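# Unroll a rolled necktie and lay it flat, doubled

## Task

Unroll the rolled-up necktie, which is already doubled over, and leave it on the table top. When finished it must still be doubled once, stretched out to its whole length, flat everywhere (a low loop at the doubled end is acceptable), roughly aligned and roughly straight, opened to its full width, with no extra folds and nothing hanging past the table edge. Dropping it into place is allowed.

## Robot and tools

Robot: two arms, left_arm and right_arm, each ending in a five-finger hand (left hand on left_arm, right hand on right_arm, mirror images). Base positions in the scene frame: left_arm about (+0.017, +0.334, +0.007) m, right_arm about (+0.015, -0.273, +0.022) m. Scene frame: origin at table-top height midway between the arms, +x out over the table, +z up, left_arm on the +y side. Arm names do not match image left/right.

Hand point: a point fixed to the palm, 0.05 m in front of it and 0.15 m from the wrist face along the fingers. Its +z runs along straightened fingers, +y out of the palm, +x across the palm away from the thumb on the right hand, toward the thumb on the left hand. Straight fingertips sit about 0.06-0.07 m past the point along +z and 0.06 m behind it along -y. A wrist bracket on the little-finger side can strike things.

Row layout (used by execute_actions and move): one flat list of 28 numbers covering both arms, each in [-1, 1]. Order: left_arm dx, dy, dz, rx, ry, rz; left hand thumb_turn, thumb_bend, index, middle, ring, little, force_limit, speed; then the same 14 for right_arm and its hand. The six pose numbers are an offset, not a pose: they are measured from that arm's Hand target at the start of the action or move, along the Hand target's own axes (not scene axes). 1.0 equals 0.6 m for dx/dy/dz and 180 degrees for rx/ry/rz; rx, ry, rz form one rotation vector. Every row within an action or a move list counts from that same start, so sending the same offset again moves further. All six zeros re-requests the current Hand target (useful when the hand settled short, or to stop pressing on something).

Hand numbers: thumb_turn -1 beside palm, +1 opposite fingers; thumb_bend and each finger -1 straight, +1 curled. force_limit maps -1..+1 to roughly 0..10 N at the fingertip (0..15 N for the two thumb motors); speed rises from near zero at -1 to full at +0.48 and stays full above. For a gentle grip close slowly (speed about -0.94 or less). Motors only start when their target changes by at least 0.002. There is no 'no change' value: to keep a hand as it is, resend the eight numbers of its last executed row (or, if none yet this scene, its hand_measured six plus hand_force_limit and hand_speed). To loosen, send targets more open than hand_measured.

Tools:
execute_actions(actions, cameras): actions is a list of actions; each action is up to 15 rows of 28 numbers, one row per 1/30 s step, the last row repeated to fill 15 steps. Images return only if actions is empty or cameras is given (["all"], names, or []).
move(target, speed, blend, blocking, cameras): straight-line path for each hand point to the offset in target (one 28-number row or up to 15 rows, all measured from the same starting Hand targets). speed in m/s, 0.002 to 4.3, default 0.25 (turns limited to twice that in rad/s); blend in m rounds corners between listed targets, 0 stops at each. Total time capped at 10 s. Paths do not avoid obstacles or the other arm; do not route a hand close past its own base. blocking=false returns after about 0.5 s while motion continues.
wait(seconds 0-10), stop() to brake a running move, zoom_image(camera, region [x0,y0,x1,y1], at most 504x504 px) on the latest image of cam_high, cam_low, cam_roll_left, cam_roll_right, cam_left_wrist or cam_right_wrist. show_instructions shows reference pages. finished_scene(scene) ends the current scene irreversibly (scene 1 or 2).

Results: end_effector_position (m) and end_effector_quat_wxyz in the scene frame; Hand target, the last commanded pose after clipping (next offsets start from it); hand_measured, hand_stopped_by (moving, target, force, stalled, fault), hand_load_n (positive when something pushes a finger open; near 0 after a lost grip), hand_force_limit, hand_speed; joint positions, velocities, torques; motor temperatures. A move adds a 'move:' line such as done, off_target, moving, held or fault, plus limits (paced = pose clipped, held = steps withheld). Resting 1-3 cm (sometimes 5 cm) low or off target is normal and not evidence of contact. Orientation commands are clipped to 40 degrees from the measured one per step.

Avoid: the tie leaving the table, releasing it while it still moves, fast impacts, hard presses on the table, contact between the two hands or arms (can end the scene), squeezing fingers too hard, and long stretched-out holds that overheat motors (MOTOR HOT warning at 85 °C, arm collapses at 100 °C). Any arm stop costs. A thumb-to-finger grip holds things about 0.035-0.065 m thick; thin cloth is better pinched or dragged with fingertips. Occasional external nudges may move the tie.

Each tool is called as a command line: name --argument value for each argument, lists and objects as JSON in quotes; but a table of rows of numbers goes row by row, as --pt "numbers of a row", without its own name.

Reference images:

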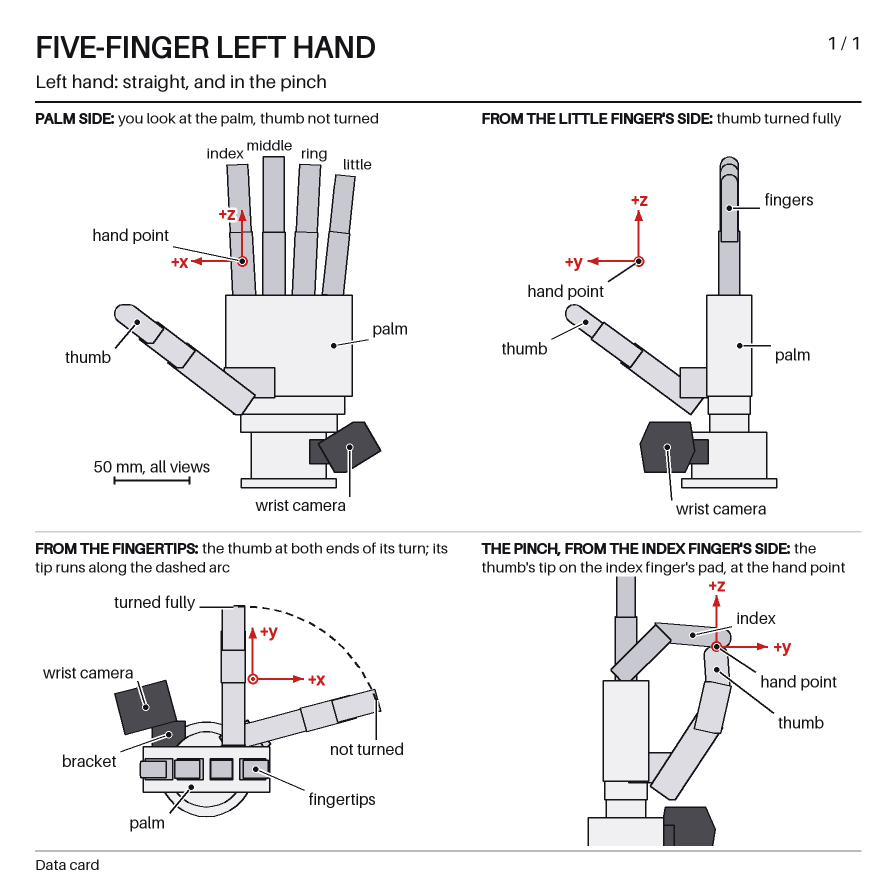

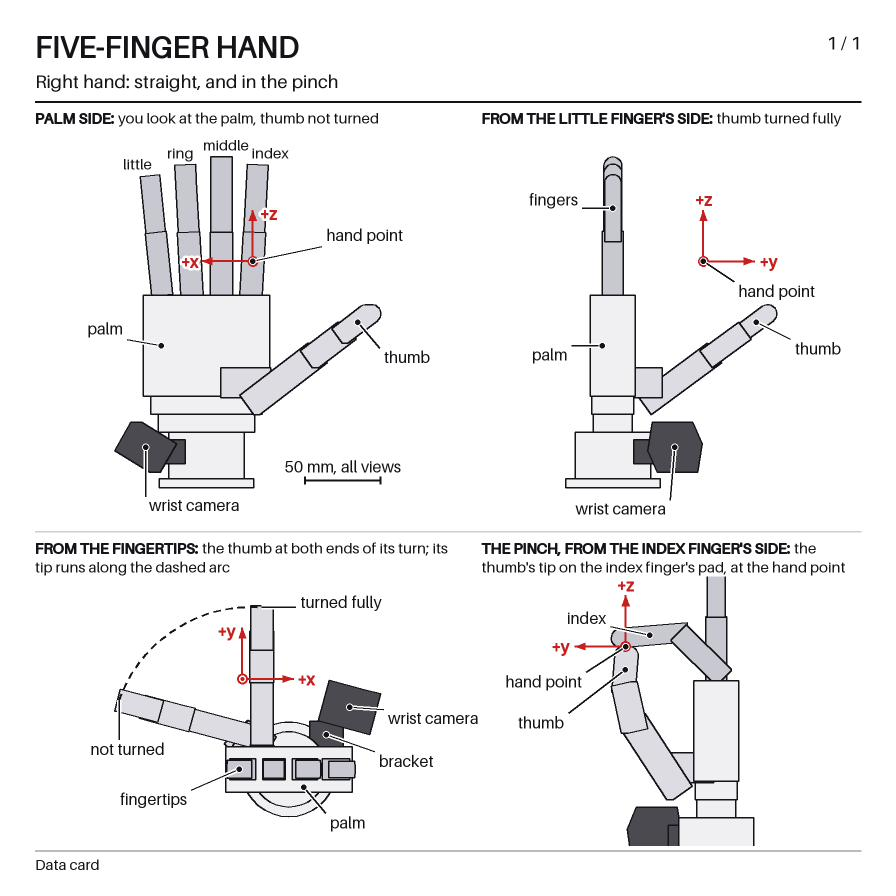

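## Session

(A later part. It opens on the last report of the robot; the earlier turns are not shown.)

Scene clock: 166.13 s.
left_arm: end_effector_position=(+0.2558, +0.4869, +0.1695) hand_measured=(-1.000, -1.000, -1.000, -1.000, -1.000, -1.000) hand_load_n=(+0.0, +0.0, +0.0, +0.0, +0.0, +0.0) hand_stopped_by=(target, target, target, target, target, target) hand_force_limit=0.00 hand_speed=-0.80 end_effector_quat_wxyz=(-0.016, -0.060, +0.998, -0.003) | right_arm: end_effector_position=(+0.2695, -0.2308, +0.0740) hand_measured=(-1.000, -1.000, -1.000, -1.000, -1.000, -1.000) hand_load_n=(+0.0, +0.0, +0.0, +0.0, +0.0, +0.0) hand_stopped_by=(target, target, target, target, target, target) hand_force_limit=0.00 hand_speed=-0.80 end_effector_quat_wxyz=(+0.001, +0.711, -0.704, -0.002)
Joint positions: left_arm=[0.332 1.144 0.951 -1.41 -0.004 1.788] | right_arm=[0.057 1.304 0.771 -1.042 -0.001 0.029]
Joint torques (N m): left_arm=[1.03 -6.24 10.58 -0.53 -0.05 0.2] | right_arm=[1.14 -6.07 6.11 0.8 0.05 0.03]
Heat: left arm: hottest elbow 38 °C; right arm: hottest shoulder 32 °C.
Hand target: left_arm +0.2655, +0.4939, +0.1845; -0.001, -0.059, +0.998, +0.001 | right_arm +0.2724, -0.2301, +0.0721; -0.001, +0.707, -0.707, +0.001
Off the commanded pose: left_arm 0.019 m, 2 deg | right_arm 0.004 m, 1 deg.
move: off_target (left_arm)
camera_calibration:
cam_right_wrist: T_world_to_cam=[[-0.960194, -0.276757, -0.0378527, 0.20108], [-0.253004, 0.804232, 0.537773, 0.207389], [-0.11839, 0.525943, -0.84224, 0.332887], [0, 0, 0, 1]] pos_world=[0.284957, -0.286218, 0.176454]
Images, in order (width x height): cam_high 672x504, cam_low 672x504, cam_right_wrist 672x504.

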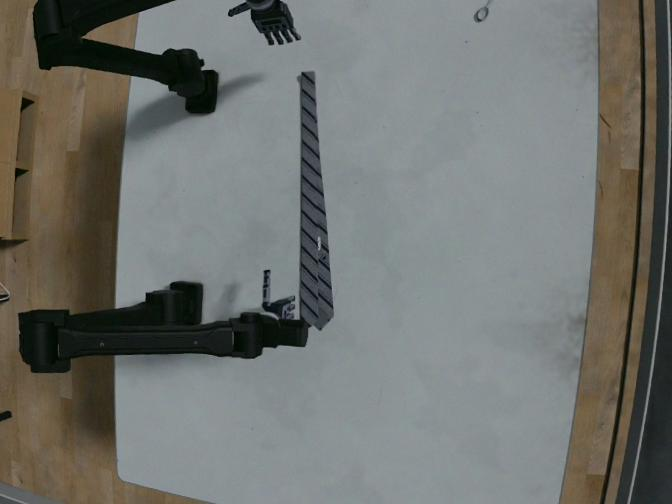

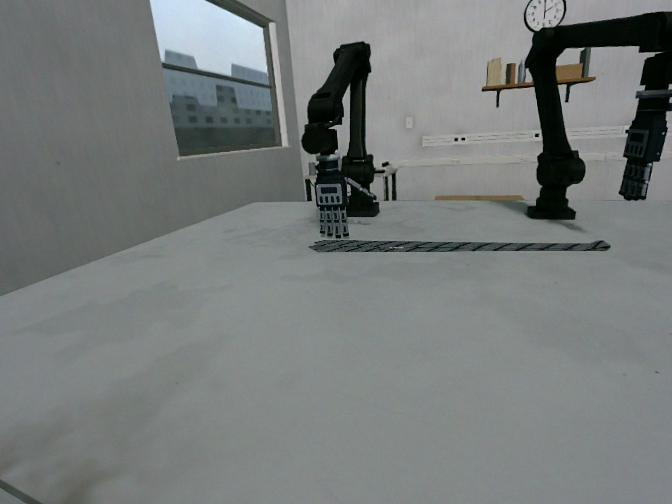

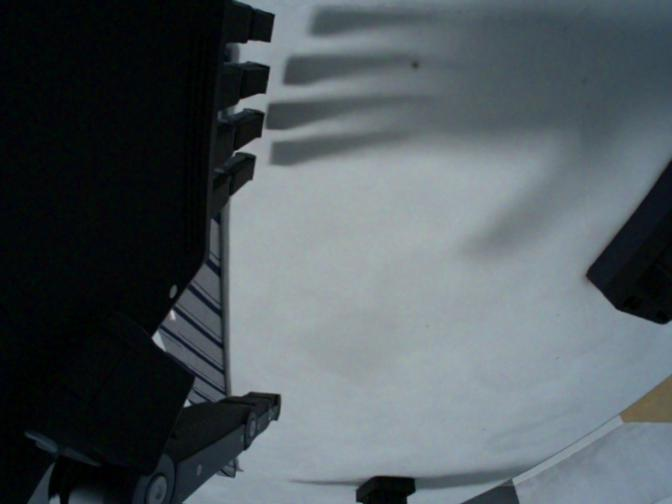

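move --pt "0 0 0 0 0 0 -1 -1 -1 -1 -1 -1 0 -0.8 0 0 0.022 0 0 0 -1 -1 -1 -1 -1 -1 0 -0.8" --pt "0 0 0 0 0 0 -1 -1 -1 -1 -1 -1 0 -0.8 0 -0.055 0.022 0 0 0 -1 -1 -1 -1 -1 -1 0 -0.8" --speed '[0.06,0.06]' --cameras '["cam_high","cam_right_wrist","cam_low"]'

zoom_image --camera "cam_low" --region '[290, 190, 410, 260]'

zoom_image --camera "cam_high" --region '[270, 200, 370, 350]'

Scene clock: 172.73 s.
left_arm: end_effector_position=(+0.2558, +0.4869, +0.1695) hand_measured=(-1.000, -1.000, -1.000, -1.000, -1.000, -1.000) hand_load_n=(+0.0, +0.0, +0.5, +0.0, +0.0, +0.0) hand_stopped_by=(target, target, target, target, target, target) hand_force_limit=0.00 hand_speed=-0.80 end_effector_quat_wxyz=(-0.016, -0.060, +0.998, -0.003) | right_arm: end_effector_position=(+0.2782, -0.2305, +0.0692) hand_measured=(-1.000, -1.000, -1.000, -0.998, -1.000, -1.000) hand_load_n=(+0.0, +0.0, +0.0, -11.5, +0.0, +0.0) hand_stopped_by=(target, target, target, target, target, target) hand_force_limit=0.00 hand_speed=-0.80 end_effector_quat_wxyz=(+0.012, +0.710, -0.703, -0.012)
Joint positions: left_arm=[0.332 1.144 0.951 -1.41 -0.004 1.788] | right_arm=[0.057 1.361 0.803 -1.048 -0.001 0.029]
Joint torques (N m): left_arm=[1.08 -6.24 10.59 -0.54 -0.05 0.21] | right_arm=[0.73 -3.19 8.53 2.81 0.05 -0.01]
Heat: left arm: hottest elbow 38 °C; right arm: hottest shoulder 32 °C.
Hand target: left_arm +0.2655, +0.4939, +0.1845; -0.001, -0.059, +0.998, +0.001 | right_arm +0.3056, -0.2301, +0.0590; -0.001, +0.707, -0.707, +0.001
Off the commanded pose: left_arm 0.019 m, 2 deg | right_arm 0.029 m, 2 deg.
move: off_target (left_arm, right_arm)
camera_calibration:
cam_right_wrist: T_world_to_cam=[[-0.960887, -0.276832, -0.00781376, 0.207367], [-0.236307, 0.80486, 0.544389, 0.206857], [-0.144415, 0.524943, -0.838796, 0.336474], [0, 0, 0, 1]] pos_world=[0.29673, -0.285715, 0.171242]
Images, in order (width x height): cam_high 672x504, cam_low 672x504, cam_right_wrist 672x504.

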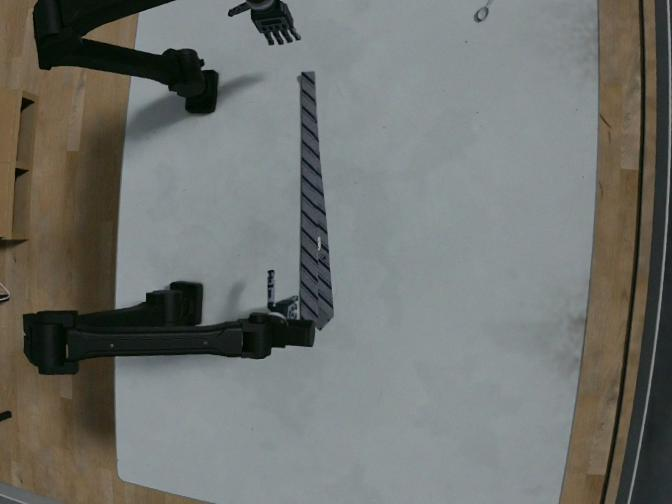

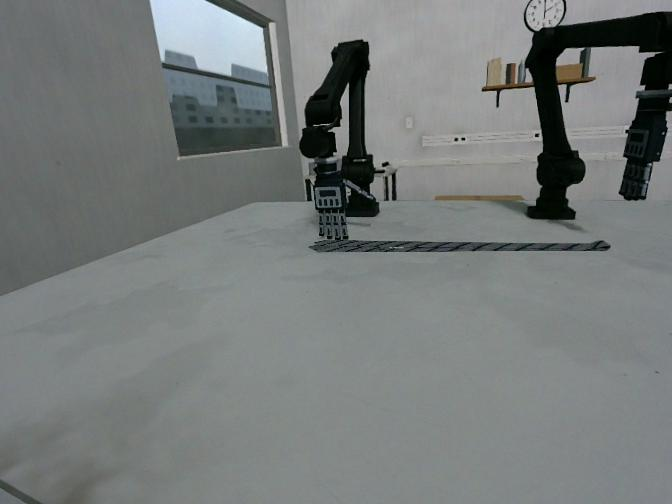

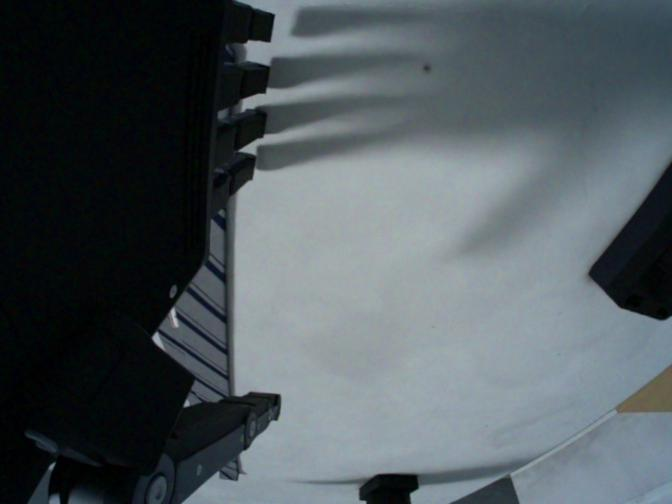

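Scaled by 4.200 from the camera's 672x504 image, which has a finer 960x720 frame.

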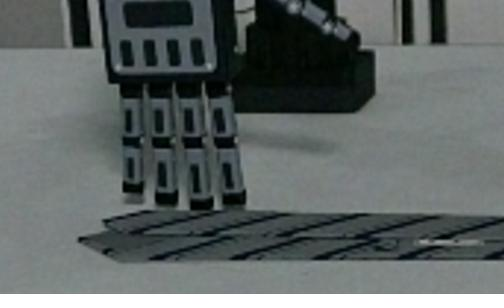

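Scaled by 3.360 from the camera's 672x504 image, which has a finer 960x720 frame.

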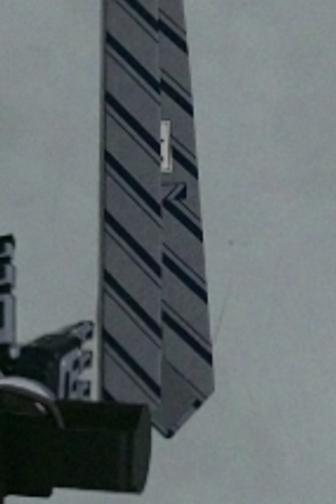

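move --pt "0 0 0 0 0 0 -1 -1 -1 -1 -1 -1 0 -0.8 0 0.05 -0.024 0 0 0 -1 -1 -1 -1 -1 -1 0 -0.8" --pt "0 0 0 0 0 0 -1 -1 -1 -1 -1 -1 0 -0.8 0 0.045 -0.0175 0 0 0 -1 -1 -1 -1 -1 -1 0 -0.8" --pt "0 0 0 0 0 0 -1 -1 -1 -1 -1 -1 0 -0.8 0 0.0 -0.0185 0 0 0 -1 -1 -1 -1 -1 -1 0 -0.8" --speed '[0.06,0.06,0.06]' --cameras '["cam_high","cam_right_wrist","cam_low"]'

zoom_image --camera "cam_low" --region '[290, 190, 410, 260]'

zoom_image --camera "cam_high" --region '[270, 200, 370, 350]'

Scene clock: 180.23 s.
left_arm: end_effector_position=(+0.2558, +0.4869, +0.1695) hand_measured=(-1.000, -1.000, -1.000, -1.000, -1.000, -1.000) hand_load_n=(+0.0, +0.0, +0.0, +0.0, +0.0, +0.0) hand_stopped_by=(target, target, target, target, target, target) hand_force_limit=0.00 hand_speed=-0.80 end_effector_quat_wxyz=(-0.016, -0.060, +0.998, -0.003) | right_arm: end_effector_position=(+0.2857, -0.2302, +0.0698) hand_measured=(-1.000, -1.000, -1.000, -1.000, -1.000, -1.000) hand_load_n=(+0.0, +0.0, +0.0, -3.0, -0.5, +0.0) hand_stopped_by=(target, target, target, target, target, target) hand_force_limit=0.00 hand_speed=-0.80 end_effector_quat_wxyz=(+0.010, +0.711, -0.704, -0.009)
Joint positions: left_arm=[0.332 1.144 0.951 -1.41 -0.004 1.788] | right_arm=[0.057 1.374 0.819 -1.043 -0.001 0.029]
Joint torques (N m): left_arm=[1.14 -6.18 10.58 -0.54 -0.05 0.2] | right_arm=[0.79 -5.36 8.59 1.22 0.05 -0.01]
Heat: left arm: hottest elbow 38 °C; right arm: hottest shoulder 32 °C.
Hand target: left_arm +0.2655, +0.4939, +0.1845; -0.001, -0.059, +0.998, +0.001 | right_arm +0.3053, -0.2301, +0.0701; -0.001, +0.707, -0.707, +0.001
Off the commanded pose: left_arm 0.019 m, 2 deg | right_arm 0.020 m, 2 deg.
move: off_target (left_arm, right_arm)
camera_calibration:
cam_right_wrist: T_world_to_cam=[[-0.960803, -0.276812, -0.0152309, 0.215104], [-0.240452, 0.804737, 0.542753, 0.209397], [-0.137983, 0.525141, -0.839755, 0.336194], [0, 0, 0, 1]] pos_world=[0.303412, -0.285516, 0.171946]
Images, in order (width x height): cam_high 672x504, cam_low 672x504, cam_right_wrist 672x504.

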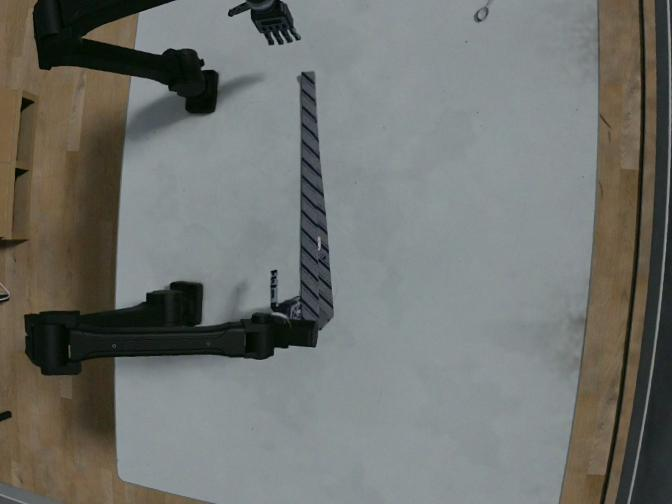

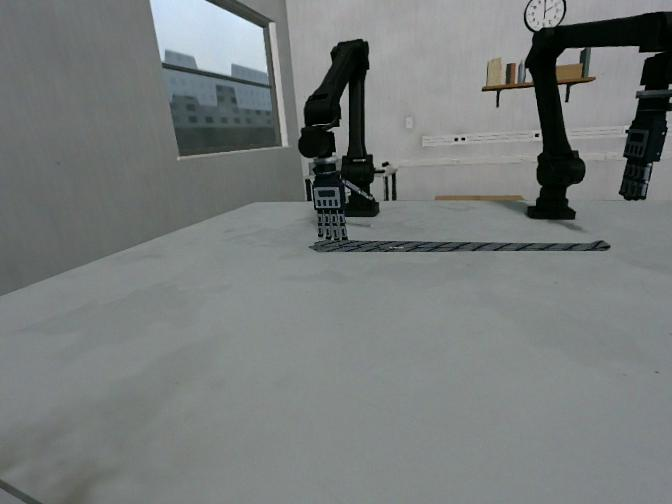

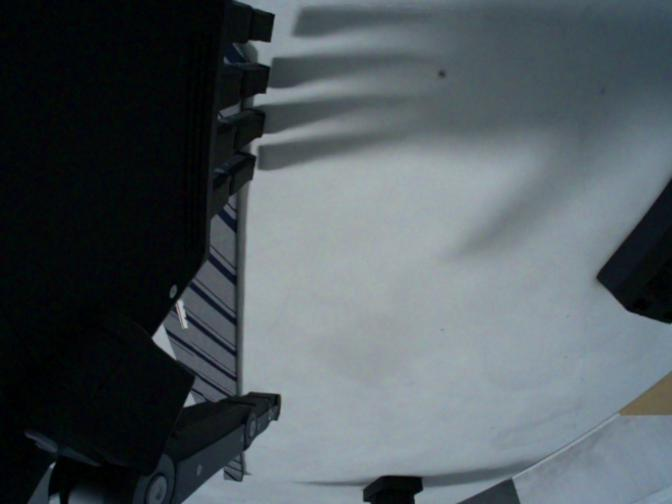

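Scaled by 4.200 from the camera's 672x504 image, which has a finer 960x720 frame.

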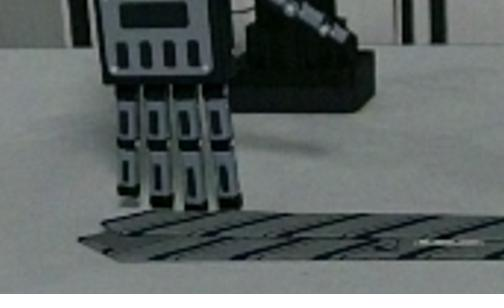

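Scaled by 3.360 from the camera's 672x504 image, which has a finer 960x720 frame.

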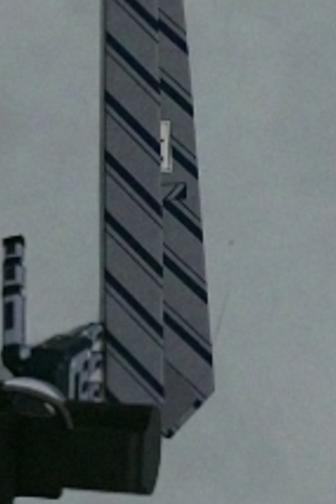

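move --target '[0,0,0,0,0,0,-1,-1,-1,-1,-1,-1,0,-0.8,0,-0.04,-0.001,0,0,0,-1,-1,-1,-1,-1,-1,0,-0.8]' --speed 0.05 --cameras '["cam_high","cam_low"]'

zoom_image --camera "cam_low" --region '[290, 190, 410, 260]'

zoom_image --camera "cam_high" --region '[270, 200, 370, 350]'

Scene clock: 184.27 s.
left_arm: end_effector_position=(+0.2558, +0.4869, +0.1695) hand_measured=(-1.000, -1.000, -1.000, -1.000, -1.000, -1.000) hand_load_n=(+0.0, +0.0, +0.5, +0.0, -0.5, +0.0) hand_stopped_by=(target, target, target, target, target, target) hand_force_limit=0.00 hand_speed=-0.80 end_effector_quat_wxyz=(-0.016, -0.060, +0.998, -0.003) | right_arm: end_effector_position=(+0.3105, -0.2292, +0.0702) hand_measured=(-1.000, -1.000, -1.000, -1.000, -1.000, -1.000) hand_load_n=(+0.0, +0.0, +0.0, -2.5, +0.0, +0.0) hand_stopped_by=(target, target, target, target, target, target) hand_force_limit=0.00 hand_speed=-0.80 end_effector_quat_wxyz=(+0.009, +0.711, -0.704, -0.009)
Joint positions: left_arm=[0.332 1.144 0.951 -1.41 -0.004 1.788] | right_arm=[0.057 1.435 0.883 -1.043 -0.001 0.029]
Joint torques (N m): left_arm=[1.14 -6.24 10.56 -0.54 -0.05 0.21] | right_arm=[0.56 -6.36 8.65 1.05 0.05 -0.03]
Heat: left arm: hottest elbow 39 °C; right arm: hottest shoulder 32 °C.
Hand target: left_arm +0.2655, +0.4939, +0.1845; -0.001, -0.059, +0.998, +0.001 | right_arm +0.3295, -0.2301, +0.0708; -0.001, +0.707, -0.707, +0.001
Off the commanded pose: left_arm 0.019 m, 2 deg | right_arm 0.019 m, 2 deg.
move: off_target (left_arm, right_arm)
Images, in order (width x height): cam_high 672x504, cam_low 672x504.

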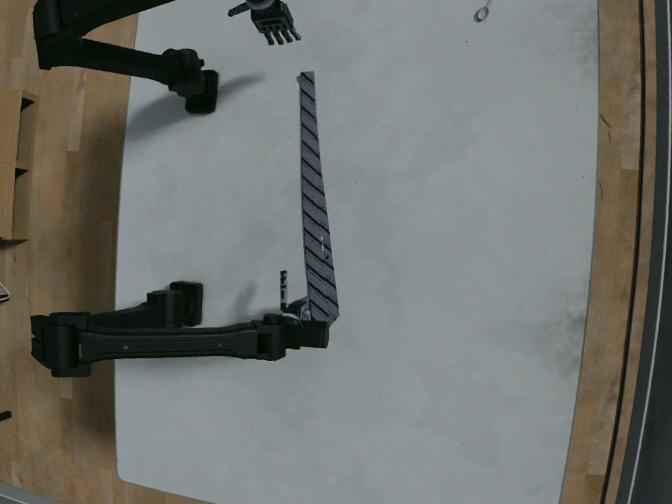

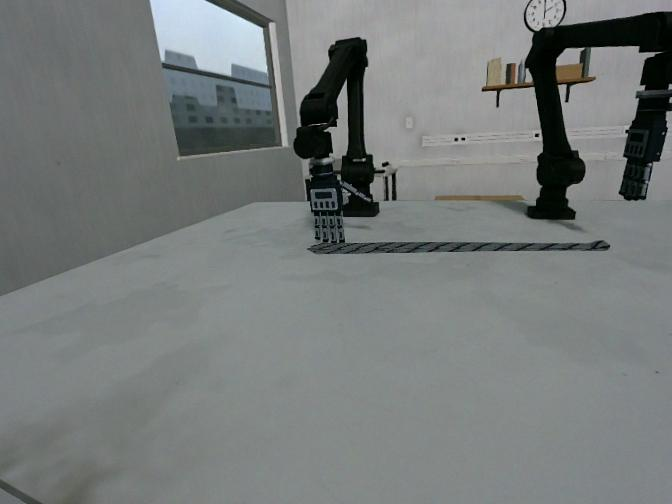

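Scaled by 4.200 from the camera's 672x504 image, which has a finer 960x720 frame.

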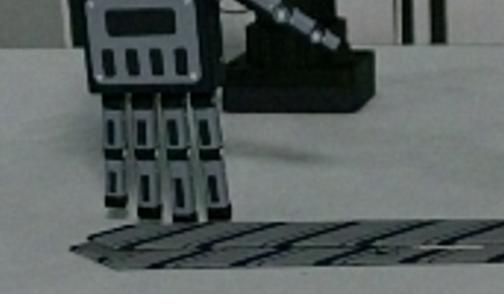

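Scaled by 3.360 from the camera's 672x504 image, which has a finer 960x720 frame.

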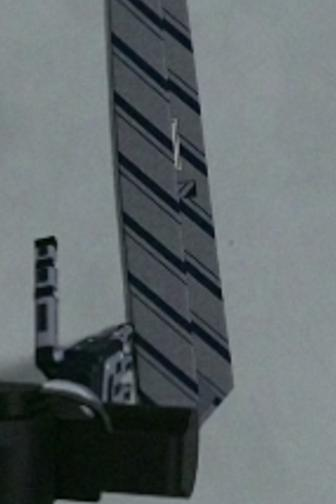

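move --target '[0,0,0,0,0,0,-1,-1,-1,-1,-1,-1,0,-0.8,0,-0.03,-0.001,0,0,0,-1,-1,-1,-1,-1,-1,0,-0.8]' --speed 0.05 --cameras '["cam_high","cam_low"]'

zoom_image --camera "cam_low" --region '[290, 190, 410, 260]'

zoom_image --camera "cam_high" --region '[270, 200, 370, 350]'

Scene clock: 189.60 s.
left_arm: end_effector_position=(+0.2558, +0.4869, +0.1695) hand_measured=(-1.000, -1.000, -1.000, -1.000, -1.000, -1.000) hand_load_n=(+0.0, +0.0, +0.0, +0.0, +0.0, +0.5) hand_stopped_by=(target, target, target, target, target, target) hand_force_limit=0.00 hand_speed=-0.80 end_effector_quat_wxyz=(-0.016, -0.060, +0.998, -0.003) | right_arm: end_effector_position=(+0.3298, -0.2286, +0.0702) hand_measured=(-1.000, -1.000, -1.000, -1.000, -1.000, -1.000) hand_load_n=(+0.0, +0.0, +0.0, -2.0, +0.0, +0.0) hand_stopped_by=(target, target, target, target, target, target) hand_force_limit=0.00 hand_speed=-0.80 end_effector_quat_wxyz=(+0.007, +0.710, -0.704, -0.007)
Joint positions: left_arm=[0.332 1.144 0.951 -1.41 -0.004 1.788] | right_arm=[0.057 1.48 0.932 -1.043 -0.001 0.029]
Joint torques (N m): left_arm=[1.08 -6.24 10.58 -0.54 -0.05 0.21] | right_arm=[0.44 -7.18 8.75 0.77 0.04 -0.05]
Heat: left arm: hottest elbow 39 °C; right arm: hottest shoulder 32 °C.
Hand target: left_arm +0.2655, +0.4939, +0.1845; -0.001, -0.059, +0.998, +0.001 | right_arm +0.3474, -0.2303, +0.0714; -0.001, +0.707, -0.707, +0.001
Off the commanded pose: left_arm 0.019 m, 2 deg | right_arm 0.018 m, 1 deg.
move: off_target (left_arm, right_arm)
Images, in order (width x height): cam_high 672x504, cam_low 672x504.

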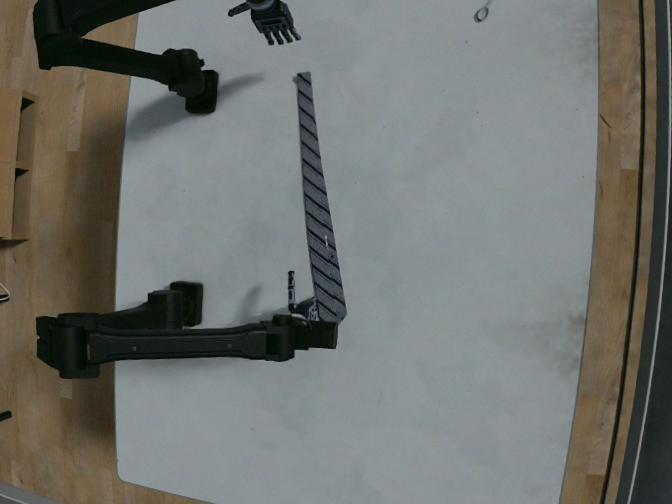

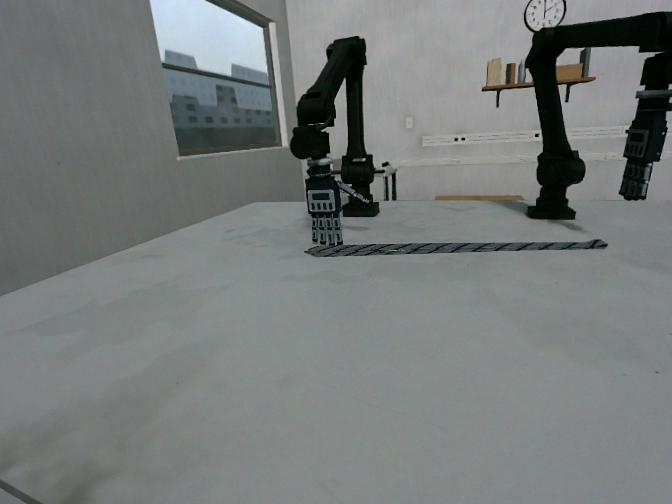

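Scaled by 4.200 from the camera's 672x504 image, which has a finer 960x720 frame.

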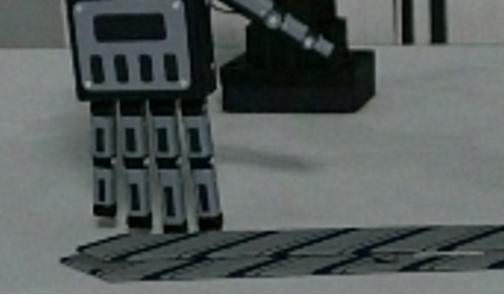

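Scaled by 3.360 from the camera's 672x504 image, which has a finer 960x720 frame.

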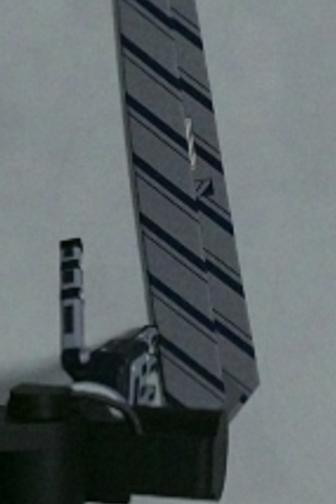

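move --pt "0 0 0 0 0 0 -1 -1 -1 -1 -1 -1 0 -0.8 0 0.12 -0.02 0 0 0 -1 -1 -1 -1 -1 -1 0 -0.8" --pt "0 0 0 0 0 0 -1 -1 -1 -1 -1 -1 0 -0.8 0.15 0.12 -0.25 0 0 0 -1 -1 -1 -1 -1 -1 0 -0.8" --speed '[0.1,0.25]' --blend '[0.01,0]' --cameras '["cam_high","cam_low","cam_roll_left"]'

zoom_image --camera "cam_high" --region '[270, 200, 370, 350]'

zoom_image --camera "cam_roll_left" --region '[40, 220, 480, 300]'

zoom_image --camera "cam_high" --region '[270, 50, 370, 200]'

Scene clock: 197.57 s.
left_arm: end_effector_position=(+0.2558, +0.4869, +0.1695) hand_measured=(-1.000, -1.000, -1.000, -1.000, -1.000, -1.000) hand_load_n=(+0.0, +0.0, +0.0, +0.0, +0.0, +0.0) hand_stopped_by=(target, target, target, target, target, target) hand_force_limit=0.00 hand_speed=-0.80 end_effector_quat_wxyz=(-0.016, -0.060, +0.998, -0.003) | right_arm: end_effector_position=(+0.2678, -0.3176, +0.2107) hand_measured=(-1.000, -1.000, -1.000, -1.000, -1.000, -1.000) hand_load_n=(+0.0, +0.0, +0.0, +0.0, +0.0, +0.0) hand_stopped_by=(target, target, target, target, target, target) hand_force_limit=0.00 hand_speed=-0.80 end_effector_quat_wxyz=(+0.006, +0.704, -0.711, -0.008)
Joint positions: left_arm=[0.332 1.144 0.951 -1.41 -0.004 1.788] | right_arm=[-0.218 1.204 1.064 -1.451 0.001 -0.227]
Joint torques (N m): left_arm=[1.14 -6.24 10.58 -0.54 -0.05 0.21] | right_arm=[1.03 -5.89 9.63 -0.13 0 -0.15]
Heat: left arm: hottest elbow 39 °C; right arm: hottest shoulder 32 °C.
Hand target: left_arm +0.2655, +0.4939, +0.1845; -0.001, -0.059, +0.998, +0.001 | right_arm +0.2752, -0.3203, +0.2213; -0.001, +0.707, -0.707, +0.001
Off the commanded pose: left_arm 0.019 m, 2 deg | right_arm 0.013 m, 1 deg.
move: off_target (left_arm, right_arm)
Images, in order (width x height): cam_high 672x504, cam_low 672x504, cam_roll_left 672x504.

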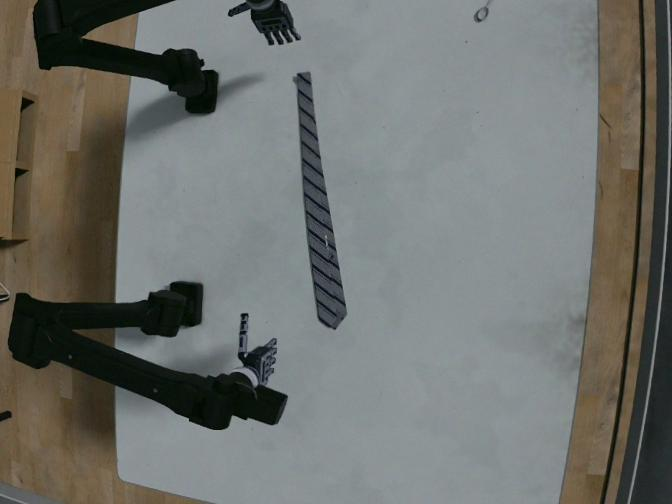

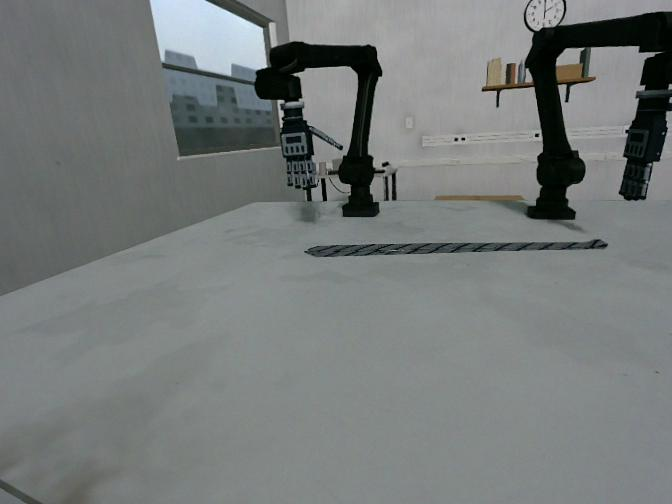

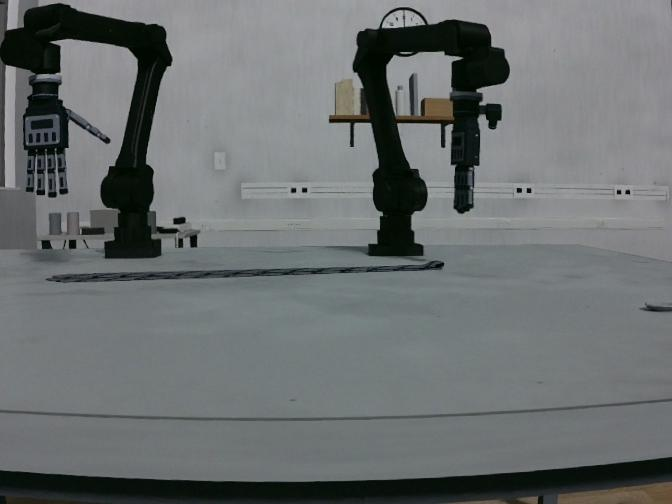

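Scaled by 3.360 from the camera's 672x504 image, which has a finer 960x720 frame.

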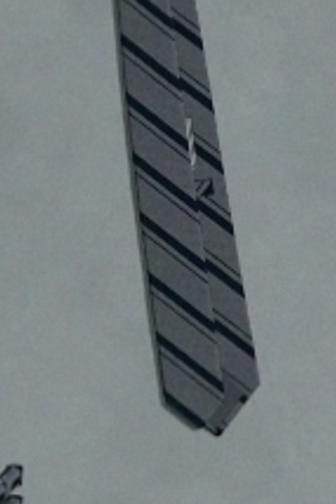

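Scaled by 1.145 from the camera's 672x504 image, which has a finer 960x720 frame.

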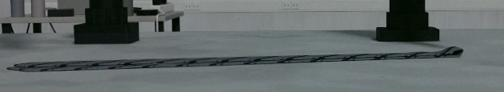

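Scaled by 3.360 from the camera's 672x504 image, which has a finer 960x720 frame.

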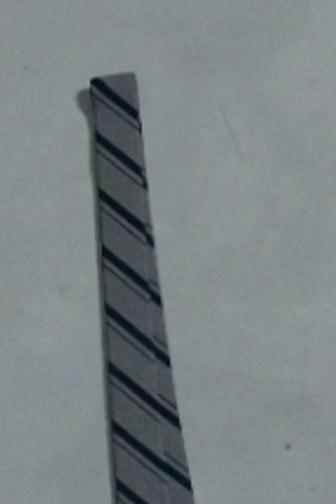

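Well aligned and straight now.

finished_scene --scene 2

The scene is finished: the task was done.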